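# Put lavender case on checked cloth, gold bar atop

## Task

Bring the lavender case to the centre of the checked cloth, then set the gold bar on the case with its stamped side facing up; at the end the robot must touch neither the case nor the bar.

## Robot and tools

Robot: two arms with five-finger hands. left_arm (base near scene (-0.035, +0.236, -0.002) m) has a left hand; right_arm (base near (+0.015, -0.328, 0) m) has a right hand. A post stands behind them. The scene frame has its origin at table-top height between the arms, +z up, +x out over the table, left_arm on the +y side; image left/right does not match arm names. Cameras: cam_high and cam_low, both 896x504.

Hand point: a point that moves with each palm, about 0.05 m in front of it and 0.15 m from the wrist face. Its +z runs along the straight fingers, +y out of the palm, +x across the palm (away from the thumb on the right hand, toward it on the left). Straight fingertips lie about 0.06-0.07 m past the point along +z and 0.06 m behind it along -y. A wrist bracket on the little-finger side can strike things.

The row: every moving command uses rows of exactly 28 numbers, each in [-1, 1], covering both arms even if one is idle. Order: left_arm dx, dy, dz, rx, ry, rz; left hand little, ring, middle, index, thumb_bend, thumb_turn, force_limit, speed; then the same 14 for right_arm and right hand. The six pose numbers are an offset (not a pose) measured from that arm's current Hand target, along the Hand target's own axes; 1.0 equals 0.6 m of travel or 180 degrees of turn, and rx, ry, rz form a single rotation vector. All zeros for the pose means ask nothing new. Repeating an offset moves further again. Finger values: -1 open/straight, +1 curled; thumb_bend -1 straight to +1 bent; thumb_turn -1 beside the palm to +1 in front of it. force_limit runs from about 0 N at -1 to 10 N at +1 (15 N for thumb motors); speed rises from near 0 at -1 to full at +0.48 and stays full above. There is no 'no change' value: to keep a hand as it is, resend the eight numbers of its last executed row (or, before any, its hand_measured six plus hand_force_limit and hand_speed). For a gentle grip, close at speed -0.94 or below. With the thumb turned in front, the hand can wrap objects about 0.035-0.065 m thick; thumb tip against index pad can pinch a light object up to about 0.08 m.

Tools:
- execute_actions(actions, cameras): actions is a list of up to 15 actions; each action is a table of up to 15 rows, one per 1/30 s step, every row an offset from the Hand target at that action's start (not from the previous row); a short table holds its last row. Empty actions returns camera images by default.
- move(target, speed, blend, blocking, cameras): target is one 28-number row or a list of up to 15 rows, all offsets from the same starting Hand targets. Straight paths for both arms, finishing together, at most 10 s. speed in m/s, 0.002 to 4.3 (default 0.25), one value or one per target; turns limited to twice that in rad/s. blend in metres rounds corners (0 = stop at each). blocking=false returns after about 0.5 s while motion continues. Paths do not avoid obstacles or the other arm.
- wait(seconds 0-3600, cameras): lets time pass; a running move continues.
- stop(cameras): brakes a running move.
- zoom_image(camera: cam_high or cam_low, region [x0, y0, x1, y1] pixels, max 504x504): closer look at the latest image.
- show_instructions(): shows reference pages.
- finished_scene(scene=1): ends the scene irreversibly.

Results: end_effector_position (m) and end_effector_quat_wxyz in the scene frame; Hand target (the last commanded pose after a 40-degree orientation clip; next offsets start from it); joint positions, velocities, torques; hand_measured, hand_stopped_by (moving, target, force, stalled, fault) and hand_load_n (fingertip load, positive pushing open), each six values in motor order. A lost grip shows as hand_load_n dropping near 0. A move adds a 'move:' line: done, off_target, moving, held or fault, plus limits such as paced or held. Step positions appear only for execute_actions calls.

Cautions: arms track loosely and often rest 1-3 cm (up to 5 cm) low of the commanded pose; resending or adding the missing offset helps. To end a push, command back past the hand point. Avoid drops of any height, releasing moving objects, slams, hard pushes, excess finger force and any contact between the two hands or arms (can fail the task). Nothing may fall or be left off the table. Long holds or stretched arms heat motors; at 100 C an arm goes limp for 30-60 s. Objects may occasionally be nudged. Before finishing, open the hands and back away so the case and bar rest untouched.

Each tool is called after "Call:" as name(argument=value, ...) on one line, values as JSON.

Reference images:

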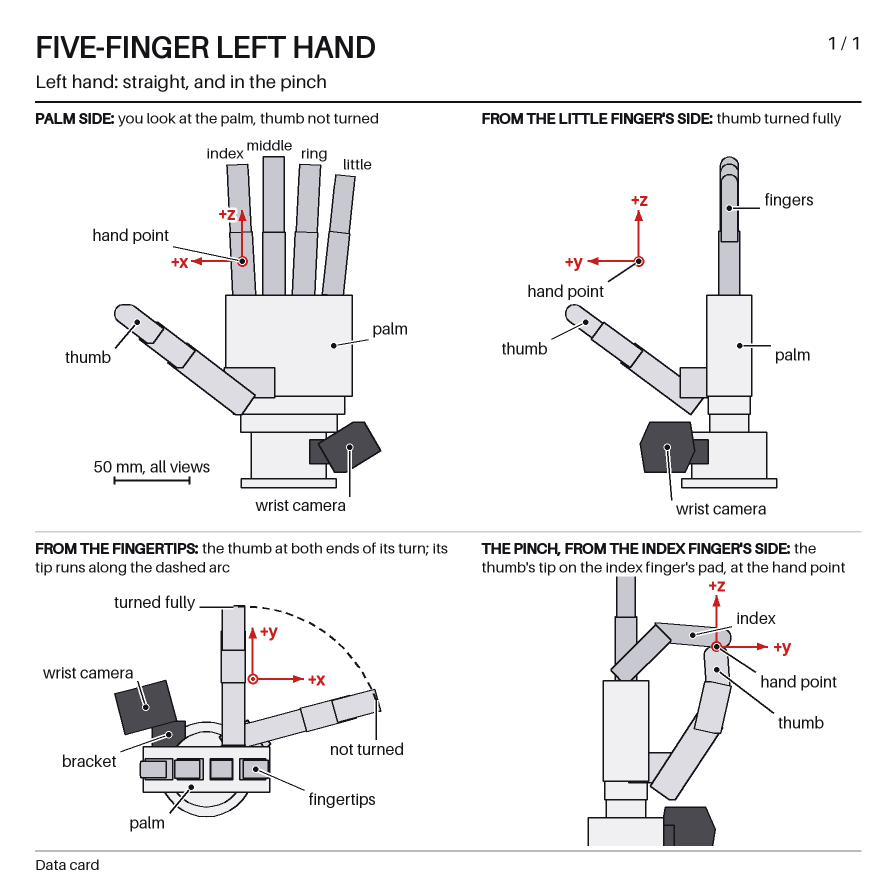

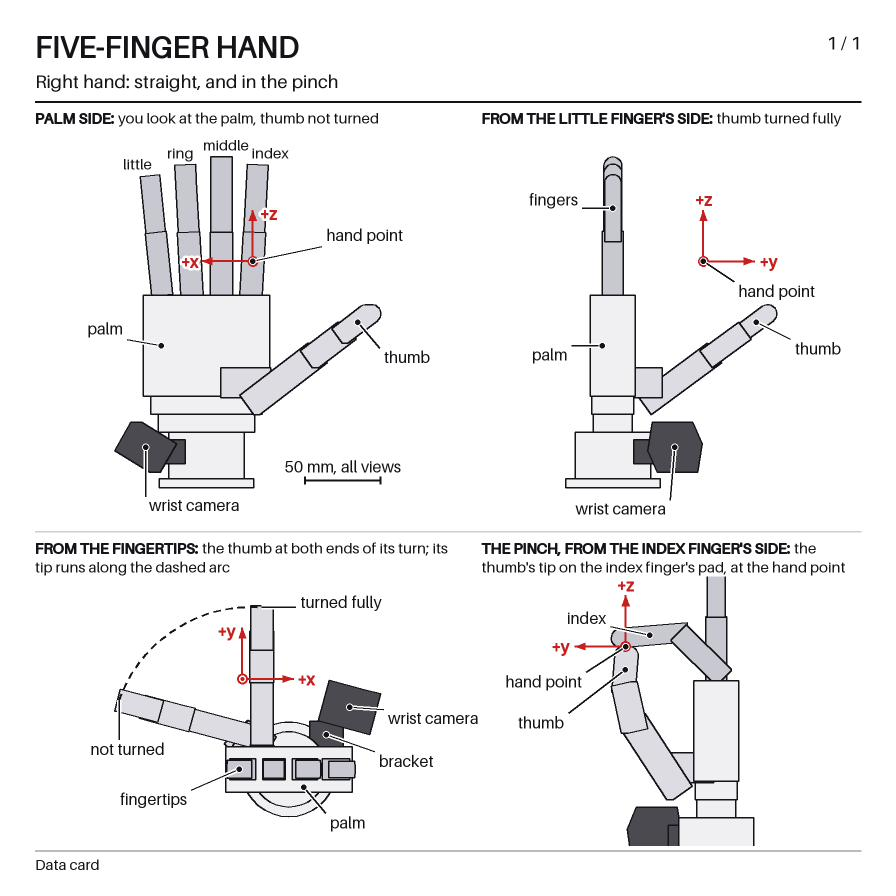

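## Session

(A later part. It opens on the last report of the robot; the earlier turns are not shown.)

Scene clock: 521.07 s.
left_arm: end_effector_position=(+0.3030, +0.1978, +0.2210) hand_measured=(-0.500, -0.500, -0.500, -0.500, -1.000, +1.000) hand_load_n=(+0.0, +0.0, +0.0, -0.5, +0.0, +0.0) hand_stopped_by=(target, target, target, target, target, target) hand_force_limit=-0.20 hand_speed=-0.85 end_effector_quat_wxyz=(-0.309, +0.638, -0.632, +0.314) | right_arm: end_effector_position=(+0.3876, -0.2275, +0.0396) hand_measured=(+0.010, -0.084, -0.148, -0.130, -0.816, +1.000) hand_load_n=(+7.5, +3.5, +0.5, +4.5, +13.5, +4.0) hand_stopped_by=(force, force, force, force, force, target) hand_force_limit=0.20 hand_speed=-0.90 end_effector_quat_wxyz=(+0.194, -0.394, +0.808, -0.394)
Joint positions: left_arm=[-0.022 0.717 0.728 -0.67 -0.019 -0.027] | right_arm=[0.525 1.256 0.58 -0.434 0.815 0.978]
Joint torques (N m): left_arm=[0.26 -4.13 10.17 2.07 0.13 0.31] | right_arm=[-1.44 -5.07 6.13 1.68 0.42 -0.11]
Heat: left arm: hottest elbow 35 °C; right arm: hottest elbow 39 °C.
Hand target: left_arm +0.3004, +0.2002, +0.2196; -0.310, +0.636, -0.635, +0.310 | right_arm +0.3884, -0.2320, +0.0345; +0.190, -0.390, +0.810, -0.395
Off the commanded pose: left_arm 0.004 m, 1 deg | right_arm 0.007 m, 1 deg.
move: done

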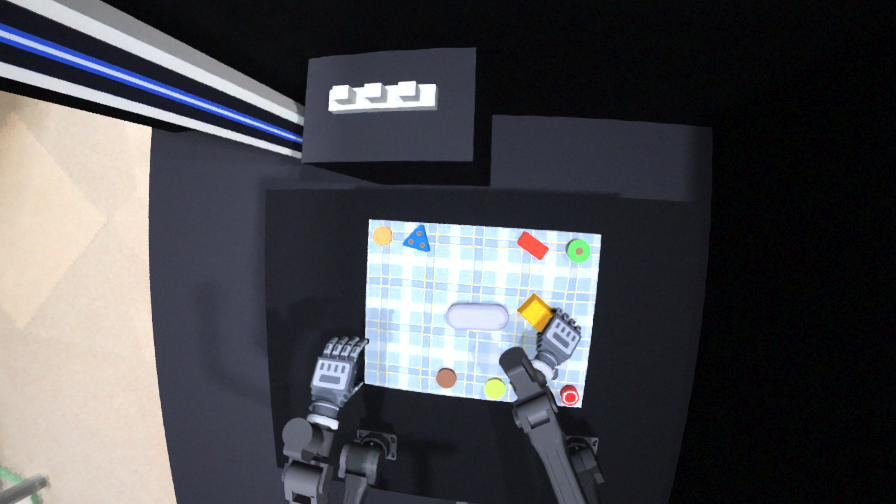

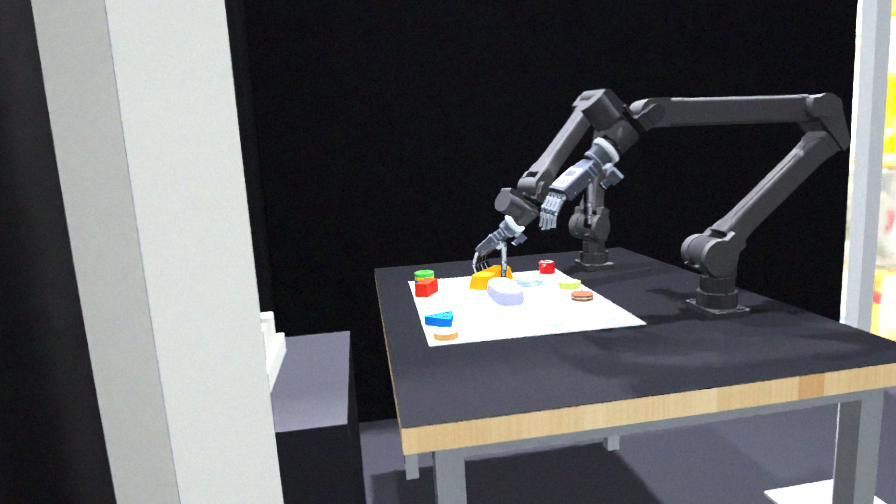

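Call:
move(target=[0,0,0,0,0,0,-0.5,-0.5,-0.5,-0.5,-1,1,-0.2,-0.85, 0,-0.0525,-0.041,0,0,0,0.2,0.2,0.2,0.2,-0.5,1,0.2,-0.9], speed=0.06, cameras=["cam_high", "cam_low"])

Call:
zoom_image(camera="cam_high", region=[490, 270, 610, 390])

Call:
zoom_image(camera="cam_low", region=[450, 220, 530, 320])

Scene clock: 532.37 s.
left_arm: end_effector_position=(+0.3030, +0.1978, +0.2210) hand_measured=(-0.500, -0.500, -0.500, -0.500, -1.000, +1.000) hand_load_n=(+0.0, +0.0, +0.0, +0.0, +0.0, +0.0) hand_stopped_by=(target, target, target, target, target, target) hand_force_limit=-0.20 hand_speed=-0.85 end_effector_quat_wxyz=(-0.309, +0.638, -0.632, +0.314) | right_arm: end_effector_position=(+0.3652, -0.2396, +0.0452) hand_measured=(+0.010, -0.084, -0.148, -0.130, -0.816, +1.000) hand_load_n=(+5.0, +3.0, +0.5, +5.5, +13.0, +4.5) hand_stopped_by=(force, force, force, force, force, target) hand_force_limit=0.20 hand_speed=-0.90 end_effector_quat_wxyz=(+0.161, -0.409, +0.807, -0.394)
Joint positions: left_arm=[-0.022 0.717 0.728 -0.67 -0.019 -0.027] | right_arm=[0.525 1.202 0.58 -0.563 0.812 0.98]
Joint torques (N m): left_arm=[0.15 -4.13 10.13 2.07 0.12 0.32] | right_arm=[-0.91 -6.24 10.43 0.58 0.55 -0.19]
Heat: left arm: hottest elbow 36 °C; right arm: hottest elbow 39 °C.
Hand target: left_arm +0.3004, +0.2002, +0.2196; -0.310, +0.636, -0.635, +0.310 | right_arm +0.3885, -0.2320, +0.0744; +0.190, -0.390, +0.810, -0.395
Off the commanded pose: left_arm 0.004 m, 1 deg | right_arm 0.038 m, 4 deg.
move: off_target (right_arm)

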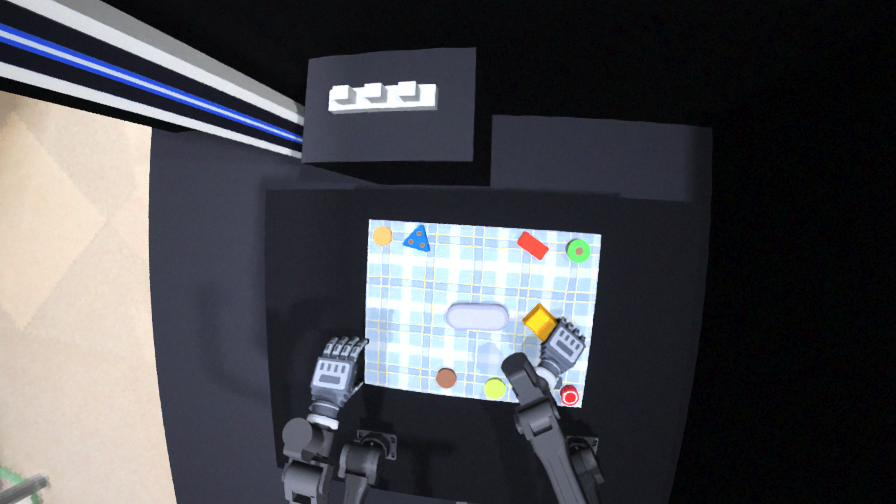

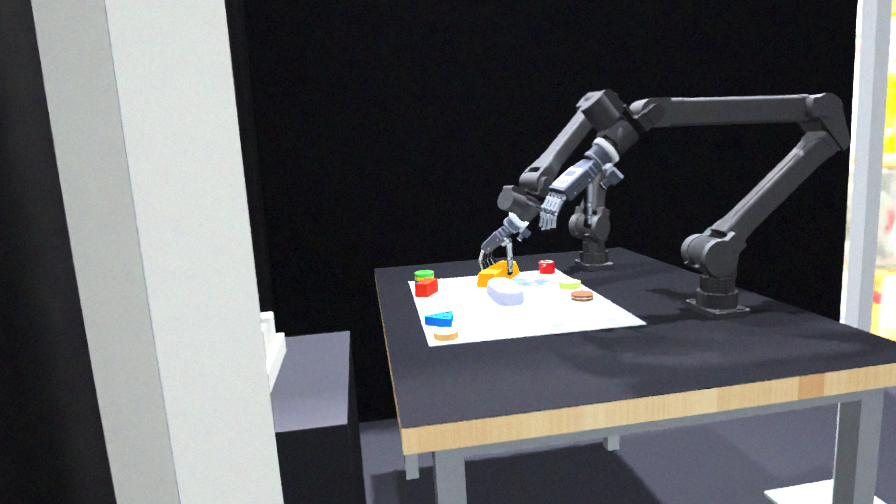

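Scaled by 4.200 from the camera's image (finer frame: 1280x720).

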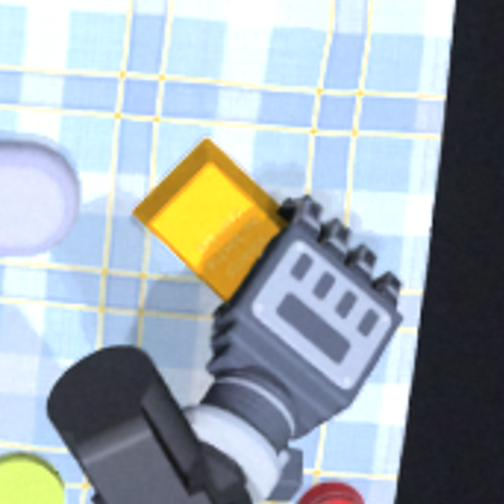

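Scaled by 5.040 from the camera's image (finer frame: 1280x720).

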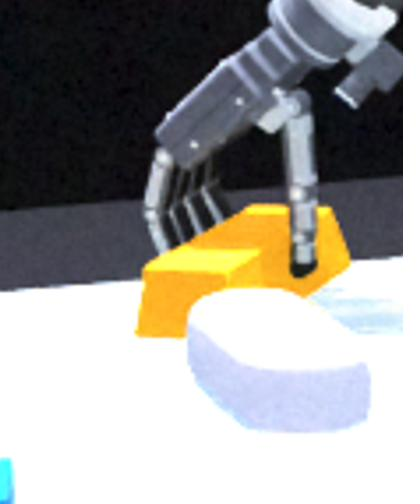

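Call:
move(target=[0,0,0,0,0,0,-0.5,-0.5,-0.5,-0.5,-1,1,-0.2,-0.85, -0.01,-0.0475,-0.0205,0,0,0,0.2,0.2,0.2,0.2,-0.5,1,0.2,-0.9], speed=0.06, cameras=["cam_high", "cam_low"])

Call:
zoom_image(camera="cam_high", region=[490, 270, 610, 390])

Call:
zoom_image(camera="cam_low", region=[450, 220, 530, 320])

Scene clock: 547.13 s.
left_arm: end_effector_position=(+0.3030, +0.1978, +0.2210) hand_measured=(-0.500, -0.500, -0.500, -0.500, -1.000, +1.000) hand_load_n=(+0.0, +0.0, +0.0, +0.0, +0.0, +0.0) hand_stopped_by=(target, target, target, target, target, target) hand_force_limit=-0.20 hand_speed=-0.85 end_effector_quat_wxyz=(-0.309, +0.638, -0.632, +0.314) | right_arm: end_effector_position=(+0.3756, -0.2368, +0.0732) hand_measured=(+0.010, -0.084, -0.148, -0.130, -0.816, +1.000) hand_load_n=(+5.0, +3.0, +0.5, +5.5, +13.0, +4.5) hand_stopped_by=(force, force, force, force, force, target) hand_force_limit=0.20 hand_speed=-0.90 end_effector_quat_wxyz=(+0.162, -0.410, +0.807, -0.393)
Joint positions: left_arm=[-0.022 0.717 0.728 -0.67 -0.019 -0.027] | right_arm=[0.515 1.175 0.646 -0.643 0.806 0.963]
Joint torques (N m): left_arm=[0.15 -4.07 10.13 2.1 0.13 0.32] | right_arm=[-1.73 -7.65 10.78 0.54 0.53 -0.11]
Heat: left arm: hottest elbow 36 °C; right arm: hottest elbow 41 °C.
Hand target: left_arm +0.3004, +0.2002, +0.2196; -0.310, +0.636, -0.635, +0.310 | right_arm +0.3984, -0.2322, +0.1045; +0.190, -0.390, +0.810, -0.395
Off the commanded pose: left_arm 0.004 m, 1 deg | right_arm 0.039 m, 4 deg.
move: off_target (right_arm)

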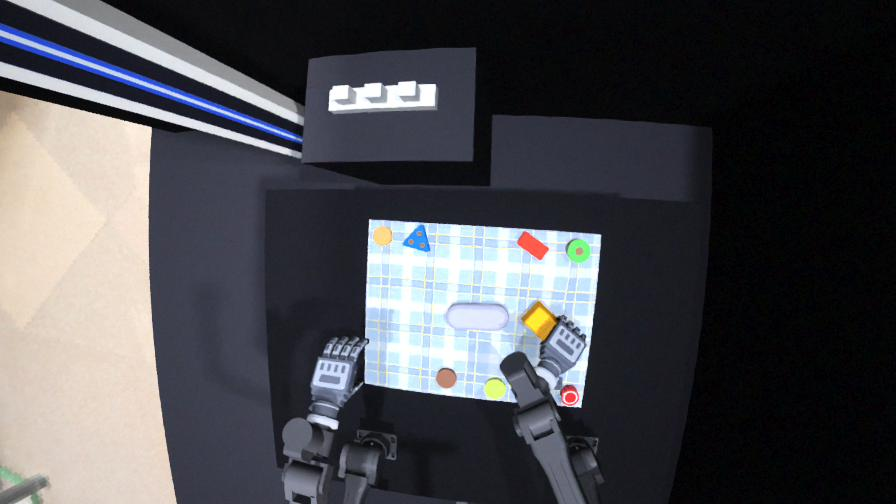

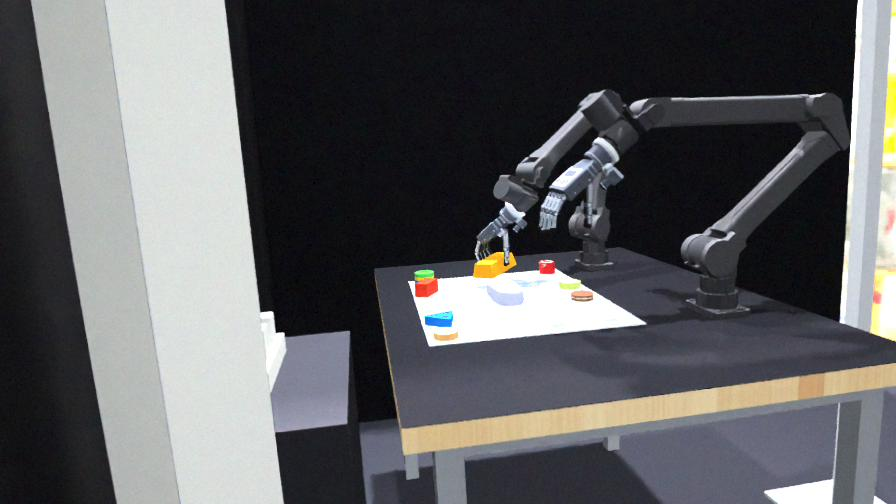

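Scaled by 4.200 from the camera's image (finer frame: 1280x720).

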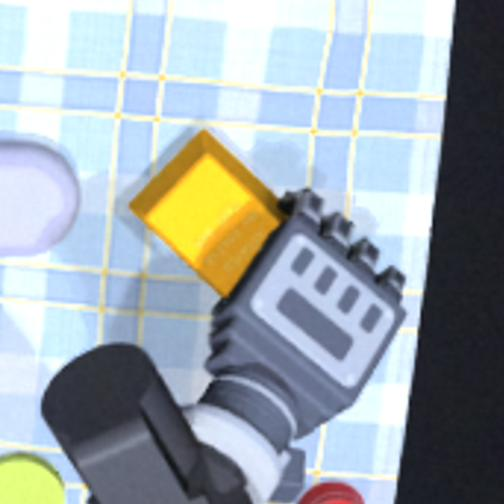

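Scaled by 5.040 from the camera's image (finer frame: 1280x720).

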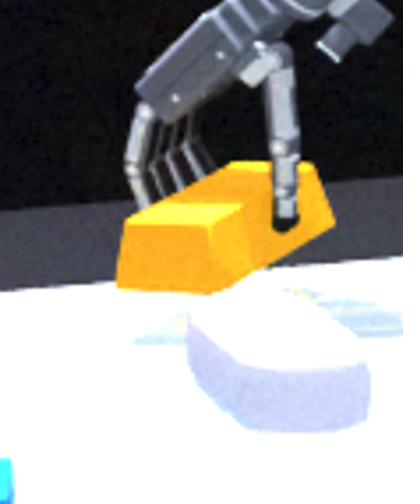

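Call:
move(target=[0,0,0,0,0,0,-0.5,-0.5,-0.5,-0.5,-1,1,-0.2,-0.85, 0,-0.0788,-0.0616,0.0096,-0.0085,0.0179,0.2,0.2,0.2,0.2,-0.5,1,0.2,-0.9], speed=0.08, cameras=["cam_high", "cam_low"])

Call:
zoom_image(camera="cam_high", region=[490, 270, 610, 390])

Call:
zoom_image(camera="cam_low", region=[450, 200, 550, 320])

Scene clock: 580.60 s.
left_arm: end_effector_position=(+0.3030, +0.1978, +0.2210) hand_measured=(-0.500, -0.500, -0.500, -0.500, -1.000, +1.000) hand_load_n=(-0.5, +0.0, +0.0, +0.0, +0.0, +0.0) hand_stopped_by=(target, target, target, target, target, target) hand_force_limit=-0.20 hand_speed=-0.85 end_effector_quat_wxyz=(-0.309, +0.638, -0.632, +0.314) | right_arm: end_effector_position=(+0.3767, -0.2373, +0.1280) hand_measured=(+0.010, -0.084, -0.148, -0.130, -0.816, +1.000) hand_load_n=(+5.0, +3.0, +0.5, +5.5, +13.0, +4.5) hand_stopped_by=(force, force, force, force, force, target) hand_force_limit=0.20 hand_speed=-0.90 end_effector_quat_wxyz=(+0.183, -0.399, +0.807, -0.395)
Joint positions: left_arm=[-0.022 0.717 0.728 -0.67 -0.019 -0.027] | right_arm=[0.515 1.07 0.716 -0.771 0.811 0.963]
Joint torques (N m): left_arm=[0.26 -4.19 10.17 2.04 0.11 0.31] | right_arm=[-1.44 -6.12 11.64 0.92 0.74 0.05]
Heat: left arm: hottest elbow 36 °C; right arm: hottest elbow 42 °C.
Hand target: left_arm +0.3004, +0.2002, +0.2196; -0.310, +0.636, -0.635, +0.310 | right_arm +0.3984, -0.2321, +0.1645; +0.218, -0.369, +0.812, -0.396
Off the commanded pose: left_arm 0.004 m, 1 deg | right_arm 0.043 m, 5 deg.
move: off_target (right_arm)

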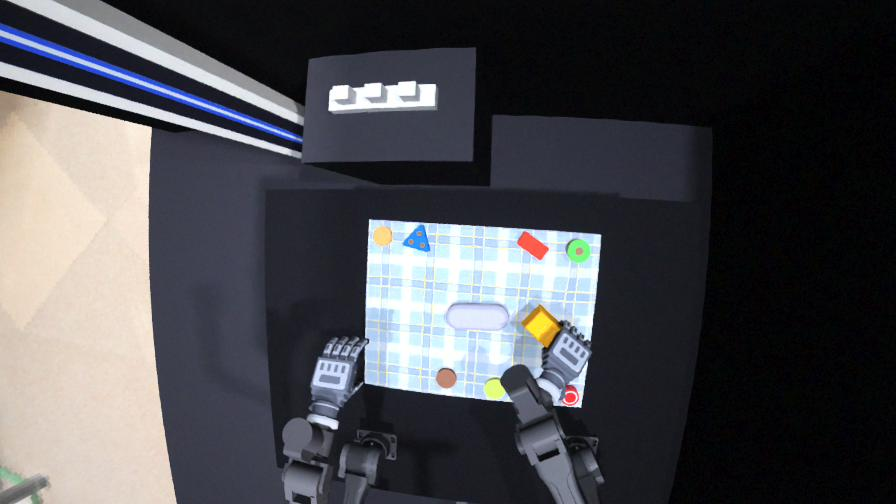

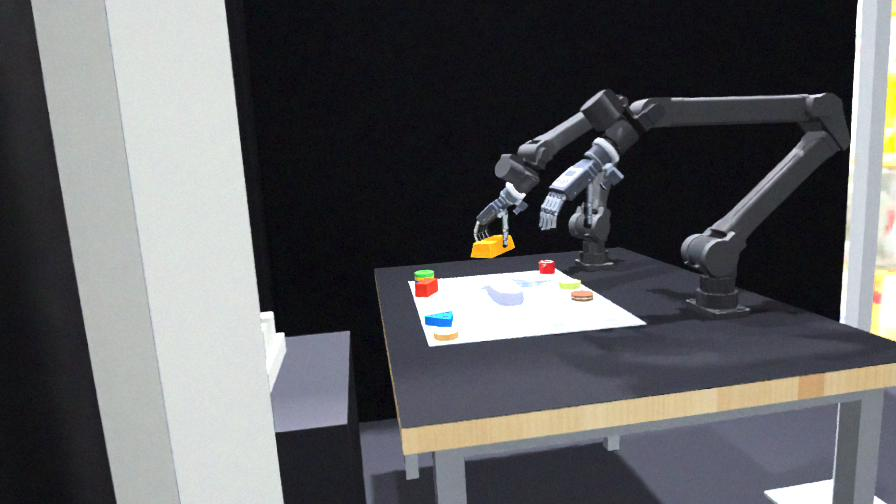

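Scaled by 4.200 from the camera's image (finer frame: 1280x720).

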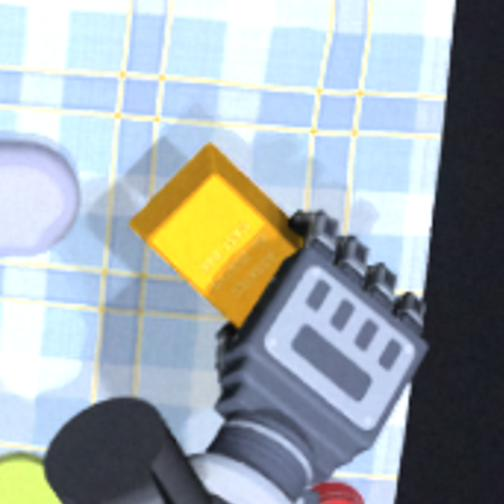

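Scaled by 4.200 from the camera's image (finer frame: 1280x720).

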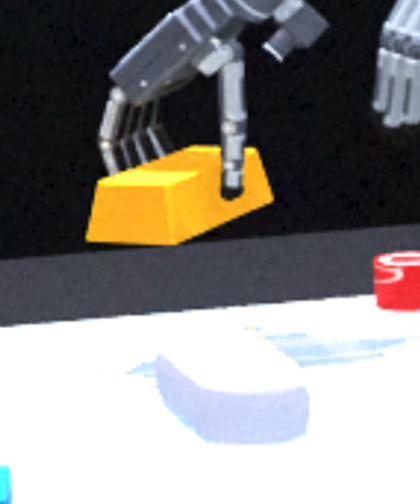

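Call:
move(target=[0,0,0,0,0,0,-0.5,-0.5,-0.5,-0.5,-1,1,-0.2,-0.85, -0.272,0.1408,-0.1547,-0.0132,-0.172,-0.1264,0.2,0.2,0.2,0.2,-0.5,1,0.2,-0.9], speed=0.12, cameras=["cam_high", "cam_low"])

Call:
zoom_image(camera="cam_high", region=[420, 260, 560, 400])

Call:
zoom_image(camera="cam_low", region=[450, 200, 550, 320])

Scene clock: 600.63 s.
left_arm: end_effector_position=(+0.3030, +0.1978, +0.2210) hand_measured=(-0.500, -0.500, -0.500, -0.500, -1.000, +1.000) hand_load_n=(+0.0, +0.0, +0.0, +0.0, +0.0, +0.0) hand_stopped_by=(target, target, target, target, target, target) hand_force_limit=-0.20 hand_speed=-0.85 end_effector_quat_wxyz=(-0.309, +0.638, -0.632, +0.314) | right_arm: end_effector_position=(+0.3859, -0.0541, +0.1262) hand_measured=(+0.010, -0.084, -0.148, -0.130, -0.816, +1.000) hand_load_n=(+5.0, +3.0, +0.5, +5.5, +13.0, +4.5) hand_stopped_by=(force, force, force, force, force, target) hand_force_limit=0.20 hand_speed=-0.90 end_effector_quat_wxyz=(-0.295, +0.629, -0.652, +0.303)
Joint positions: left_arm=[-0.022 0.717 0.728 -0.67 -0.019 -0.027] | right_arm=[0.772 1.238 0.814 -0.45 0.578 0.581]
Joint torques (N m): left_arm=[0.15 -4.07 10.11 2.03 0.13 0.31] | right_arm=[0.67 -8.18 12.36 2.54 0.26 -0.18]
Heat: left arm: hottest elbow 36 °C; right arm: hottest elbow 47 °C.
Hand target: left_arm +0.3004, +0.2002, +0.2196; -0.310, +0.636, -0.635, +0.310 | right_arm +0.4056, -0.0264, +0.1614; -0.336, +0.616, -0.645, +0.302
Off the commanded pose: left_arm 0.004 m, 1 deg | right_arm 0.049 m, 5 deg.
move: off_target (right_arm)

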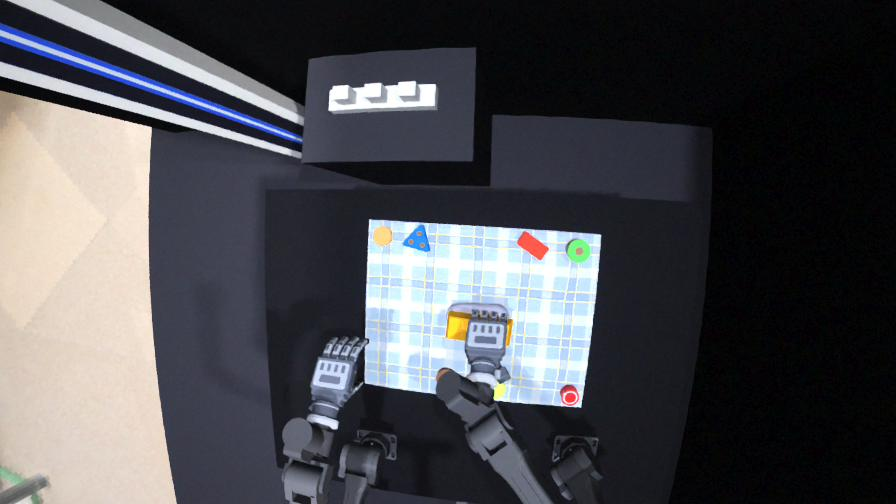

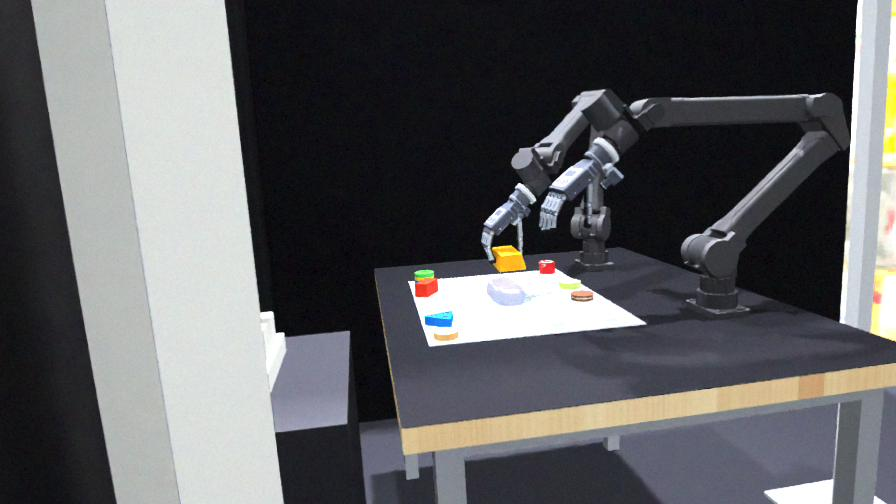

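Scaled by 3.600 from the camera's image (finer frame: 1280x720).

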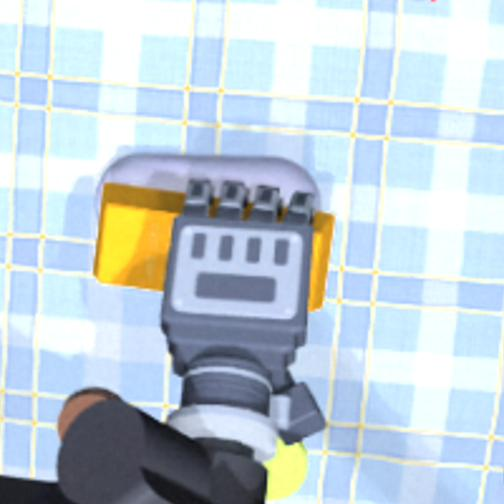

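Scaled by 4.200 from the camera's image (finer frame: 1280x720).

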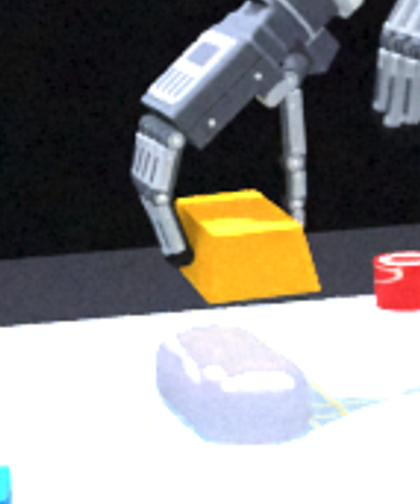

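Call:
move(target=[0,0,0,0,0,0,-0.5,-0.5,-0.5,-0.5,-1,1,-0.2,-0.85, -0.0175,0.0122,0.0417,0.0094,-0.0152,-0.0112,0.2,0.2,0.2,0.2,-0.5,1,0.2,-0.9], speed=0.08, cameras=["cam_high", "cam_low"])

Call:
zoom_image(camera="cam_high", region=[420, 260, 560, 400])

Call:
zoom_image(camera="cam_low", region=[450, 220, 550, 320])

Scene clock: 637.40 s.
left_arm: end_effector_position=(+0.3030, +0.1978, +0.2210) hand_measured=(-0.500, -0.500, -0.500, -0.500, -1.000, +1.000) hand_load_n=(+0.0, +0.0, +0.0, +0.0, +0.0, +0.0) hand_stopped_by=(target, target, target, target, target, target) hand_force_limit=-0.20 hand_speed=-0.85 end_effector_quat_wxyz=(-0.309, +0.638, -0.632, +0.314) | right_arm: end_effector_position=(+0.4045, -0.0301, +0.1160) hand_measured=(+0.010, -0.084, -0.148, -0.130, -0.816, +1.000) hand_load_n=(+5.0, +3.0, +0.5, +5.5, +13.5, +4.5) hand_stopped_by=(force, force, force, force, force, target) hand_force_limit=0.20 hand_speed=-0.90 end_effector_quat_wxyz=(-0.325, +0.644, -0.624, +0.301)
Joint positions: left_arm=[-0.022 0.717 0.728 -0.67 -0.019 -0.027] | right_arm=[0.772 1.304 0.814 -0.299 0.542 0.501]
Joint torques (N m): left_arm=[0.21 -4.07 10.15 2.07 0.12 0.32] | right_arm=[-0.56 -8.12 10.59 2.78 0.13 -0.14]
Heat: left arm: hottest elbow 36 °C; right arm: hottest elbow 45 °C.
Hand target: left_arm +0.3004, +0.2002, +0.2196; -0.310, +0.636, -0.635, +0.310 | right_arm +0.4215, -0.0149, +0.1415; -0.355, +0.630, -0.621, +0.302
Off the commanded pose: left_arm 0.004 m, 1 deg | right_arm 0.034 m, 4 deg.
move: off_target (right_arm)

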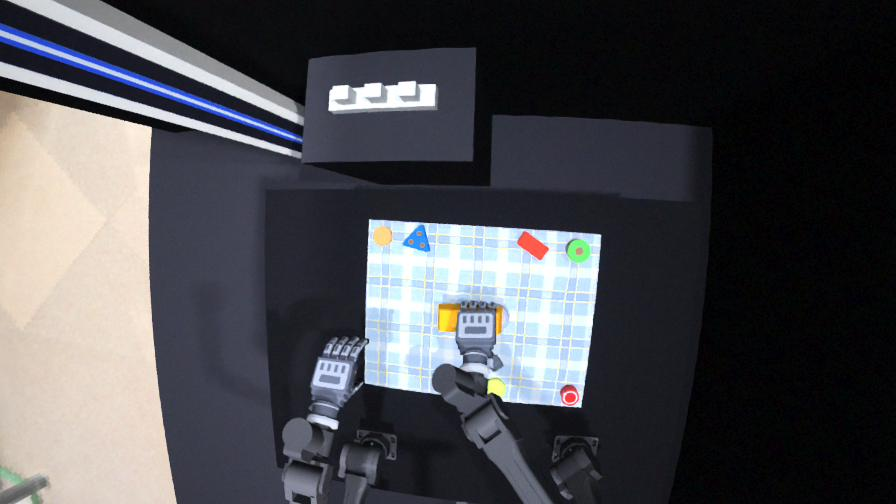

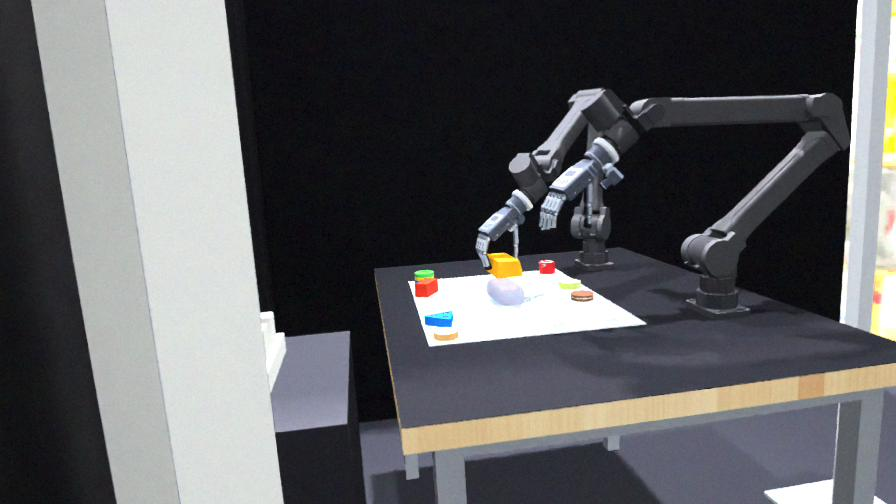

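Scaled by 3.600 from the camera's image (finer frame: 1280x720).

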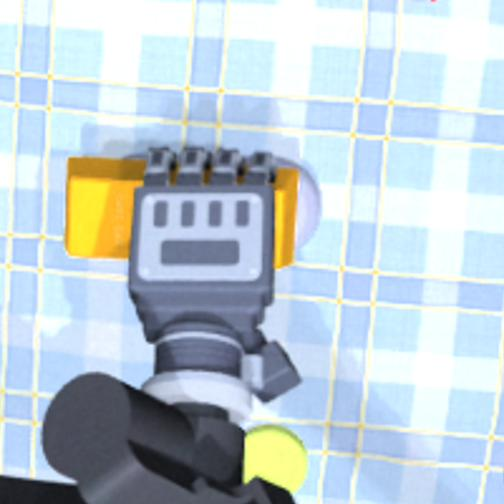

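Scaled by 5.040 from the camera's image (finer frame: 1280x720).

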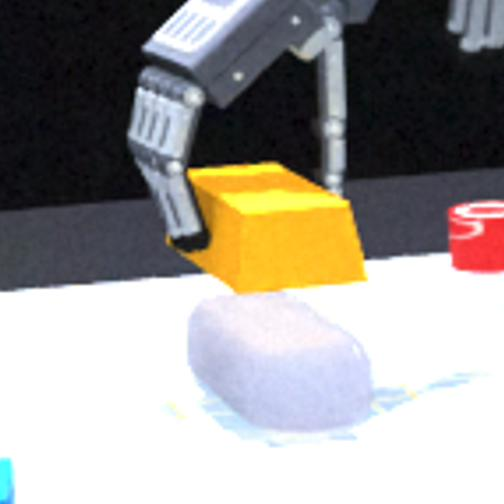

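Call:
move(target=[0,0,0,0,0,0,-0.5,-0.5,-0.5,-0.5,-1,1,-0.2,-0.85, 0.0185,0.0298,0.0135,-0.0002,0.0027,-0.0039,0.2,0.2,0.2,0.2,-0.5,1,0.2,-0.9], speed=0.08, cameras=["cam_high", "cam_low"])

Call:
zoom_image(camera="cam_high", region=[420, 260, 560, 400])

Call:
zoom_image(camera="cam_low", region=[450, 220, 550, 320])

Scene clock: 657.90 s.
left_arm: end_effector_position=(+0.3030, +0.1978, +0.2210) hand_measured=(-0.500, -0.500, -0.500, -0.500, -1.000, +1.000) hand_load_n=(+0.0, +0.0, +0.0, +0.0, +0.0, +0.0) hand_stopped_by=(target, target, target, target, target, target) hand_force_limit=-0.20 hand_speed=-0.85 end_effector_quat_wxyz=(-0.309, +0.638, -0.632, +0.314) | right_arm: end_effector_position=(+0.4079, -0.0276, +0.1121) hand_measured=(+0.010, -0.084, -0.148, -0.130, -0.816, +1.000) hand_load_n=(+5.5, +3.0, +0.5, +5.5, +13.0, +4.5) hand_stopped_by=(force, force, force, force, force, target) hand_force_limit=0.20 hand_speed=-0.90 end_effector_quat_wxyz=(-0.335, +0.643, -0.618, +0.304)
Joint positions: left_arm=[-0.022 0.717 0.728 -0.67 -0.019 -0.027] | right_arm=[0.772 1.313 0.797 -0.243 0.542 0.484]
Joint torques (N m): left_arm=[0.15 -3.9 10.15 2.07 0.12 0.31] | right_arm=[-1.2 -8.82 8.06 2.81 0.11 -0.18]
Heat: left arm: hottest elbow 36 °C; right arm: hottest elbow 45 °C.
Hand target: left_arm +0.3004, +0.2002, +0.2196; -0.310, +0.636, -0.635, +0.310 | right_arm +0.4185, -0.0250, +0.1213; -0.350, +0.632, -0.619, +0.307
Off the commanded pose: left_arm 0.004 m, 1 deg | right_arm 0.014 m, 2 deg.
move: off_target (right_arm)

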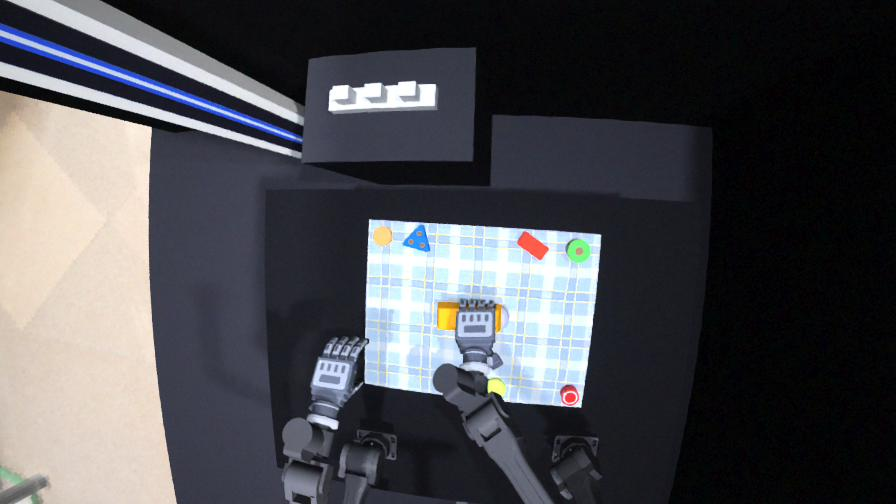

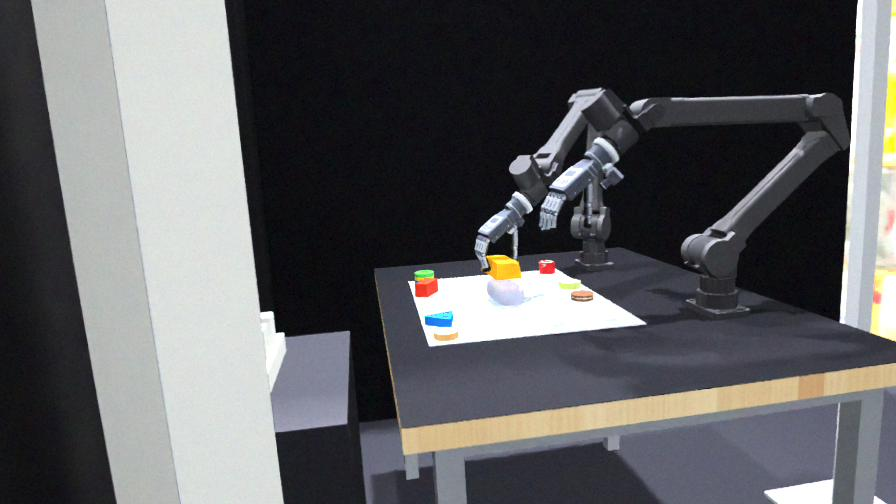

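Scaled by 3.600 from the camera's image (finer frame: 1280x720).

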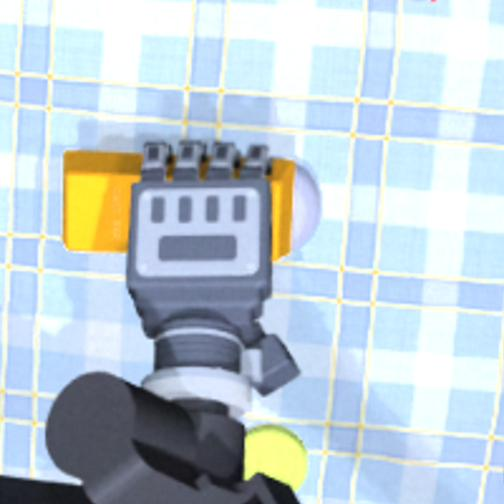

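Scaled by 5.040 from the camera's image (finer frame: 1280x720).

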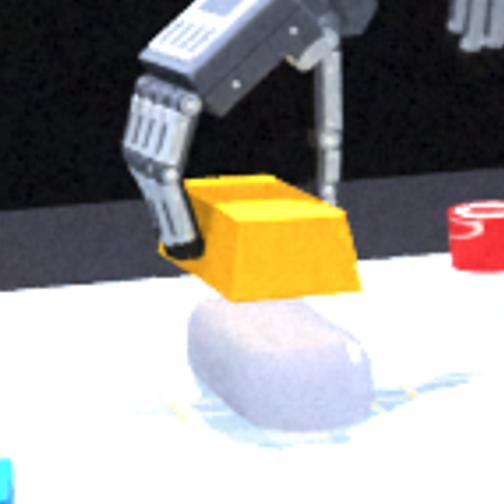

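Call:
move(target=[0,0,0,0,0,0,-0.5,-0.5,-0.5,-0.5,-1,1,-0.2,-0.85, 0.066,0.0052,-0.014,-0.006,0,0,0.2,0.2,0.2,0.2,-0.5,1,0.2,-0.9], speed=0.06, cameras=["cam_high", "cam_low"])

Call:
zoom_image(camera="cam_high", region=[420, 260, 560, 400])

Call:
zoom_image(camera="cam_low", region=[450, 220, 550, 320])

Scene clock: 669.67 s.
left_arm: end_effector_position=(+0.3030, +0.1978, +0.2210) hand_measured=(-0.500, -0.500, -0.500, -0.500, -1.000, +1.000) hand_load_n=(+0.0, +0.0, +0.0, +0.0, +0.0, +0.0) hand_stopped_by=(target, target, target, target, target, target) hand_force_limit=-0.20 hand_speed=-0.85 end_effector_quat_wxyz=(-0.309, +0.638, -0.632, +0.314) | right_arm: end_effector_position=(+0.4022, -0.0639, +0.1035) hand_measured=(+0.010, -0.084, -0.148, -0.130, -0.816, +1.000) hand_load_n=(+5.0, +3.0, +1.0, +5.5, +13.0, +4.5) hand_stopped_by=(force, force, force, force, force, target) hand_force_limit=0.20 hand_speed=-0.90 end_effector_quat_wxyz=(-0.324, +0.650, -0.620, +0.296)
Joint positions: left_arm=[-0.022 0.717 0.728 -0.67 -0.019 -0.027] | right_arm=[0.7 1.254 0.732 -0.241 0.477 0.437]
Joint torques (N m): left_arm=[0.26 -4.07 10.13 2.07 0.11 0.33] | right_arm=[-0.91 -9.7 8.08 2.24 0.11 -0.11]
Heat: left arm: hottest elbow 36 °C; right arm: hottest elbow 44 °C.
Hand target: left_arm +0.3004, +0.2002, +0.2196; -0.310, +0.636, -0.635, +0.310 | right_arm +0.4116, -0.0651, +0.1217; -0.344, +0.636, -0.622, +0.301
Off the commanded pose: left_arm 0.004 m, 1 deg | right_arm 0.021 m, 3 deg.
move: off_target (right_arm)

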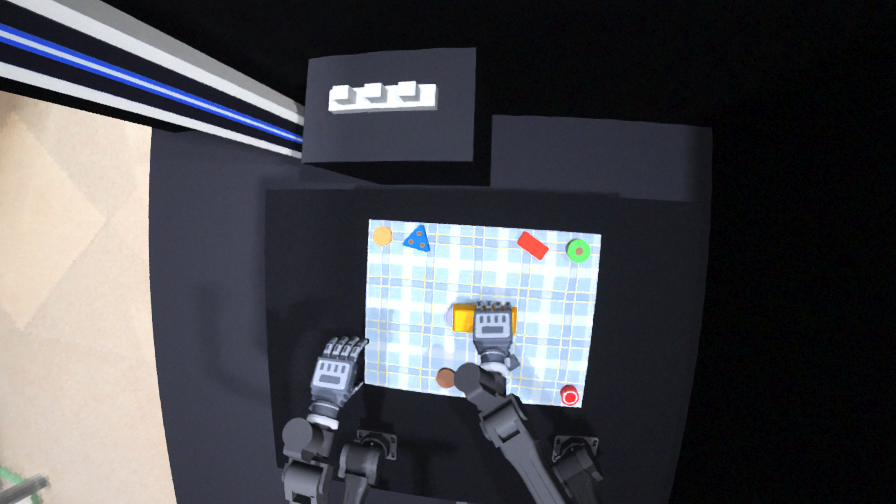

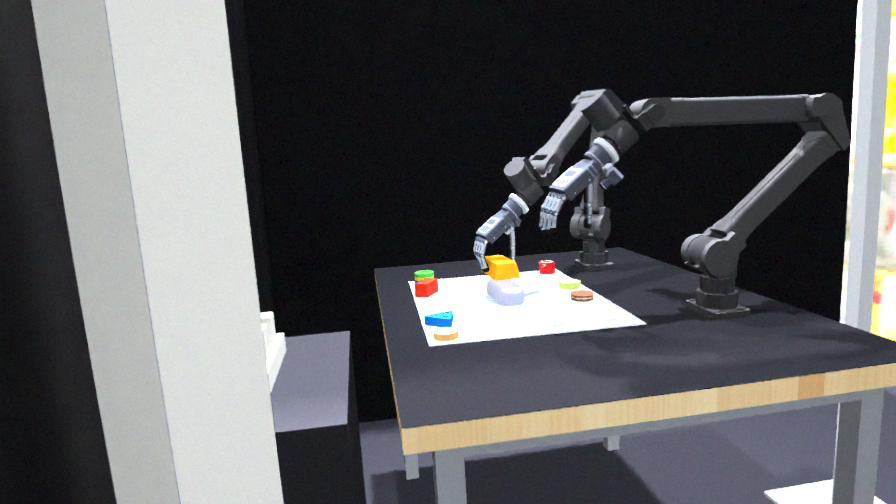

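Scaled by 3.600 from the camera's image (finer frame: 1280x720).

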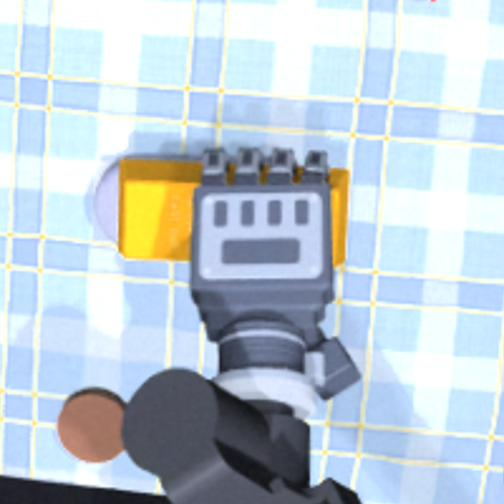

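Scaled by 5.040 from the camera's image (finer frame: 1280x720).

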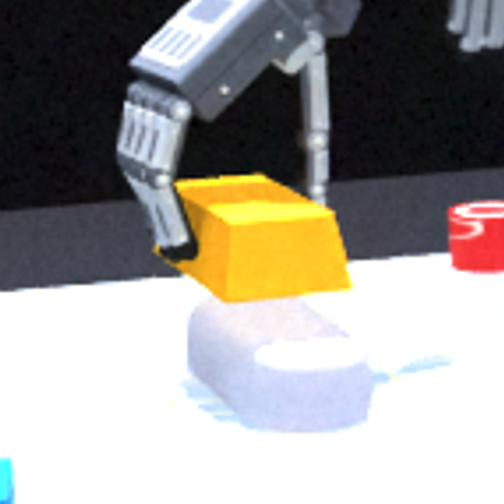

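Call:
move(target=[0,0,0,0,0,0,-0.5,-0.5,-0.5,-0.5,-1,1,-0.2,-0.85, -0.0653,0.0061,-0.0034,-0.0002,0.0029,-0.0041,0.2,0.2,0.2,0.2,-0.5,1,0.2,-0.9], speed=0.06, cameras=["cam_high", "cam_low"])

Call:
zoom_image(camera="cam_high", region=[420, 260, 560, 400])

Call:
zoom_image(camera="cam_low", region=[450, 220, 550, 320])

Scene clock: 697.70 s.
left_arm: end_effector_position=(+0.3030, +0.1978, +0.2210) hand_measured=(-0.500, -0.500, -0.500, -0.500, -1.000, +1.000) hand_load_n=(+0.0, +0.0, +0.0, +0.0, +0.0, +0.0) hand_stopped_by=(target, target, target, target, target, target) hand_force_limit=-0.20 hand_speed=-0.85 end_effector_quat_wxyz=(-0.309, +0.638, -0.632, +0.314) | right_arm: end_effector_position=(+0.3886, -0.0502, +0.0908) hand_measured=(+0.010, -0.084, -0.148, -0.130, -0.816, +1.000) hand_load_n=(+5.0, +3.0, +1.0, +5.5, +13.5, +4.5) hand_stopped_by=(force, force, force, force, force, target) hand_force_limit=0.20 hand_speed=-0.90 end_effector_quat_wxyz=(-0.308, +0.654, -0.619, +0.307)
Joint positions: left_arm=[-0.022 0.717 0.728 -0.67 -0.019 -0.027] | right_arm=[0.768 1.288 0.737 -0.266 0.548 0.481]
Joint torques (N m): left_arm=[-0.03 -4.37 10.14 2.1 0.13 0.3] | right_arm=[0.97 -7 11.58 1.48 0.49 0.01]
Heat: left arm: hottest elbow 36 °C; right arm: hottest elbow 44 °C.
Hand target: left_arm +0.3004, +0.2002, +0.2196; -0.310, +0.636, -0.635, +0.310 | right_arm +0.4062, -0.0261, +0.1218; -0.339, +0.638, -0.620, +0.306
Off the commanded pose: left_arm 0.004 m, 1 deg | right_arm 0.043 m, 4 deg.
move: off_target (right_arm)

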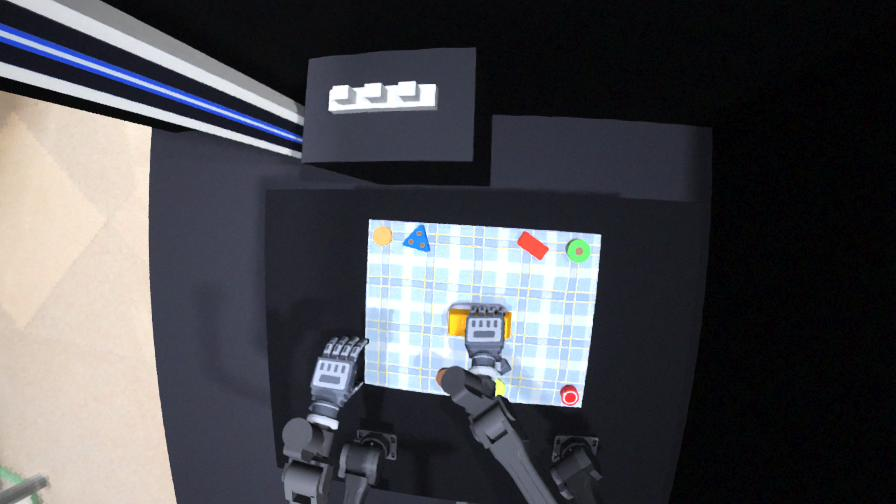

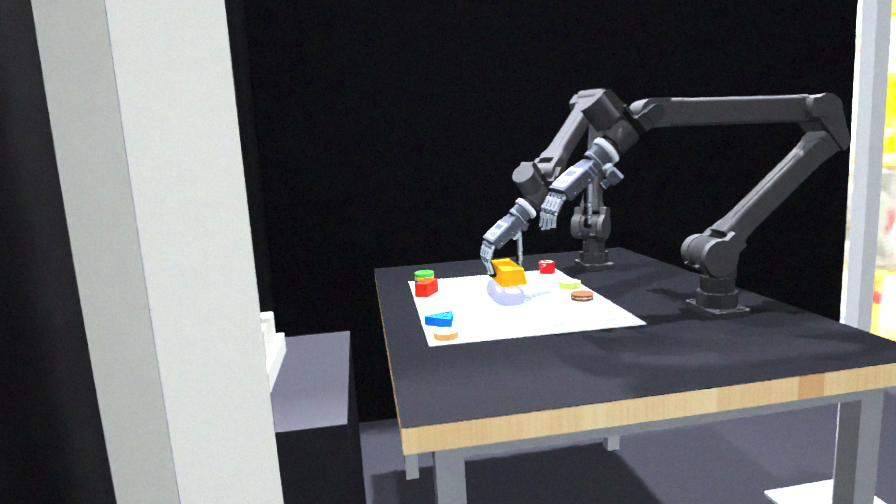

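Scaled by 3.600 from the camera's image (finer frame: 1280x720).

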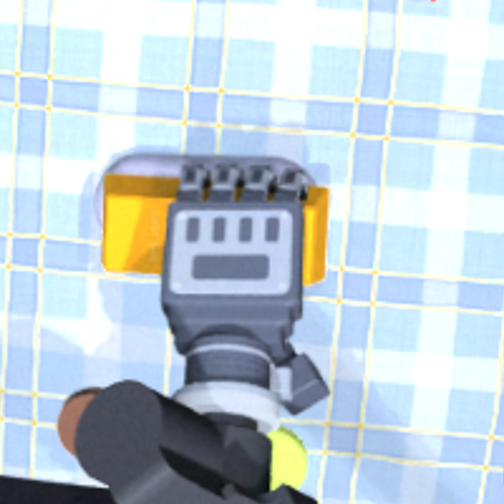

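Scaled by 5.040 from the camera's image (finer frame: 1280x720).

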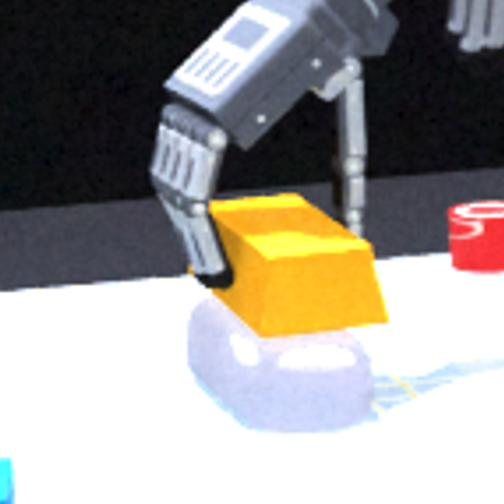

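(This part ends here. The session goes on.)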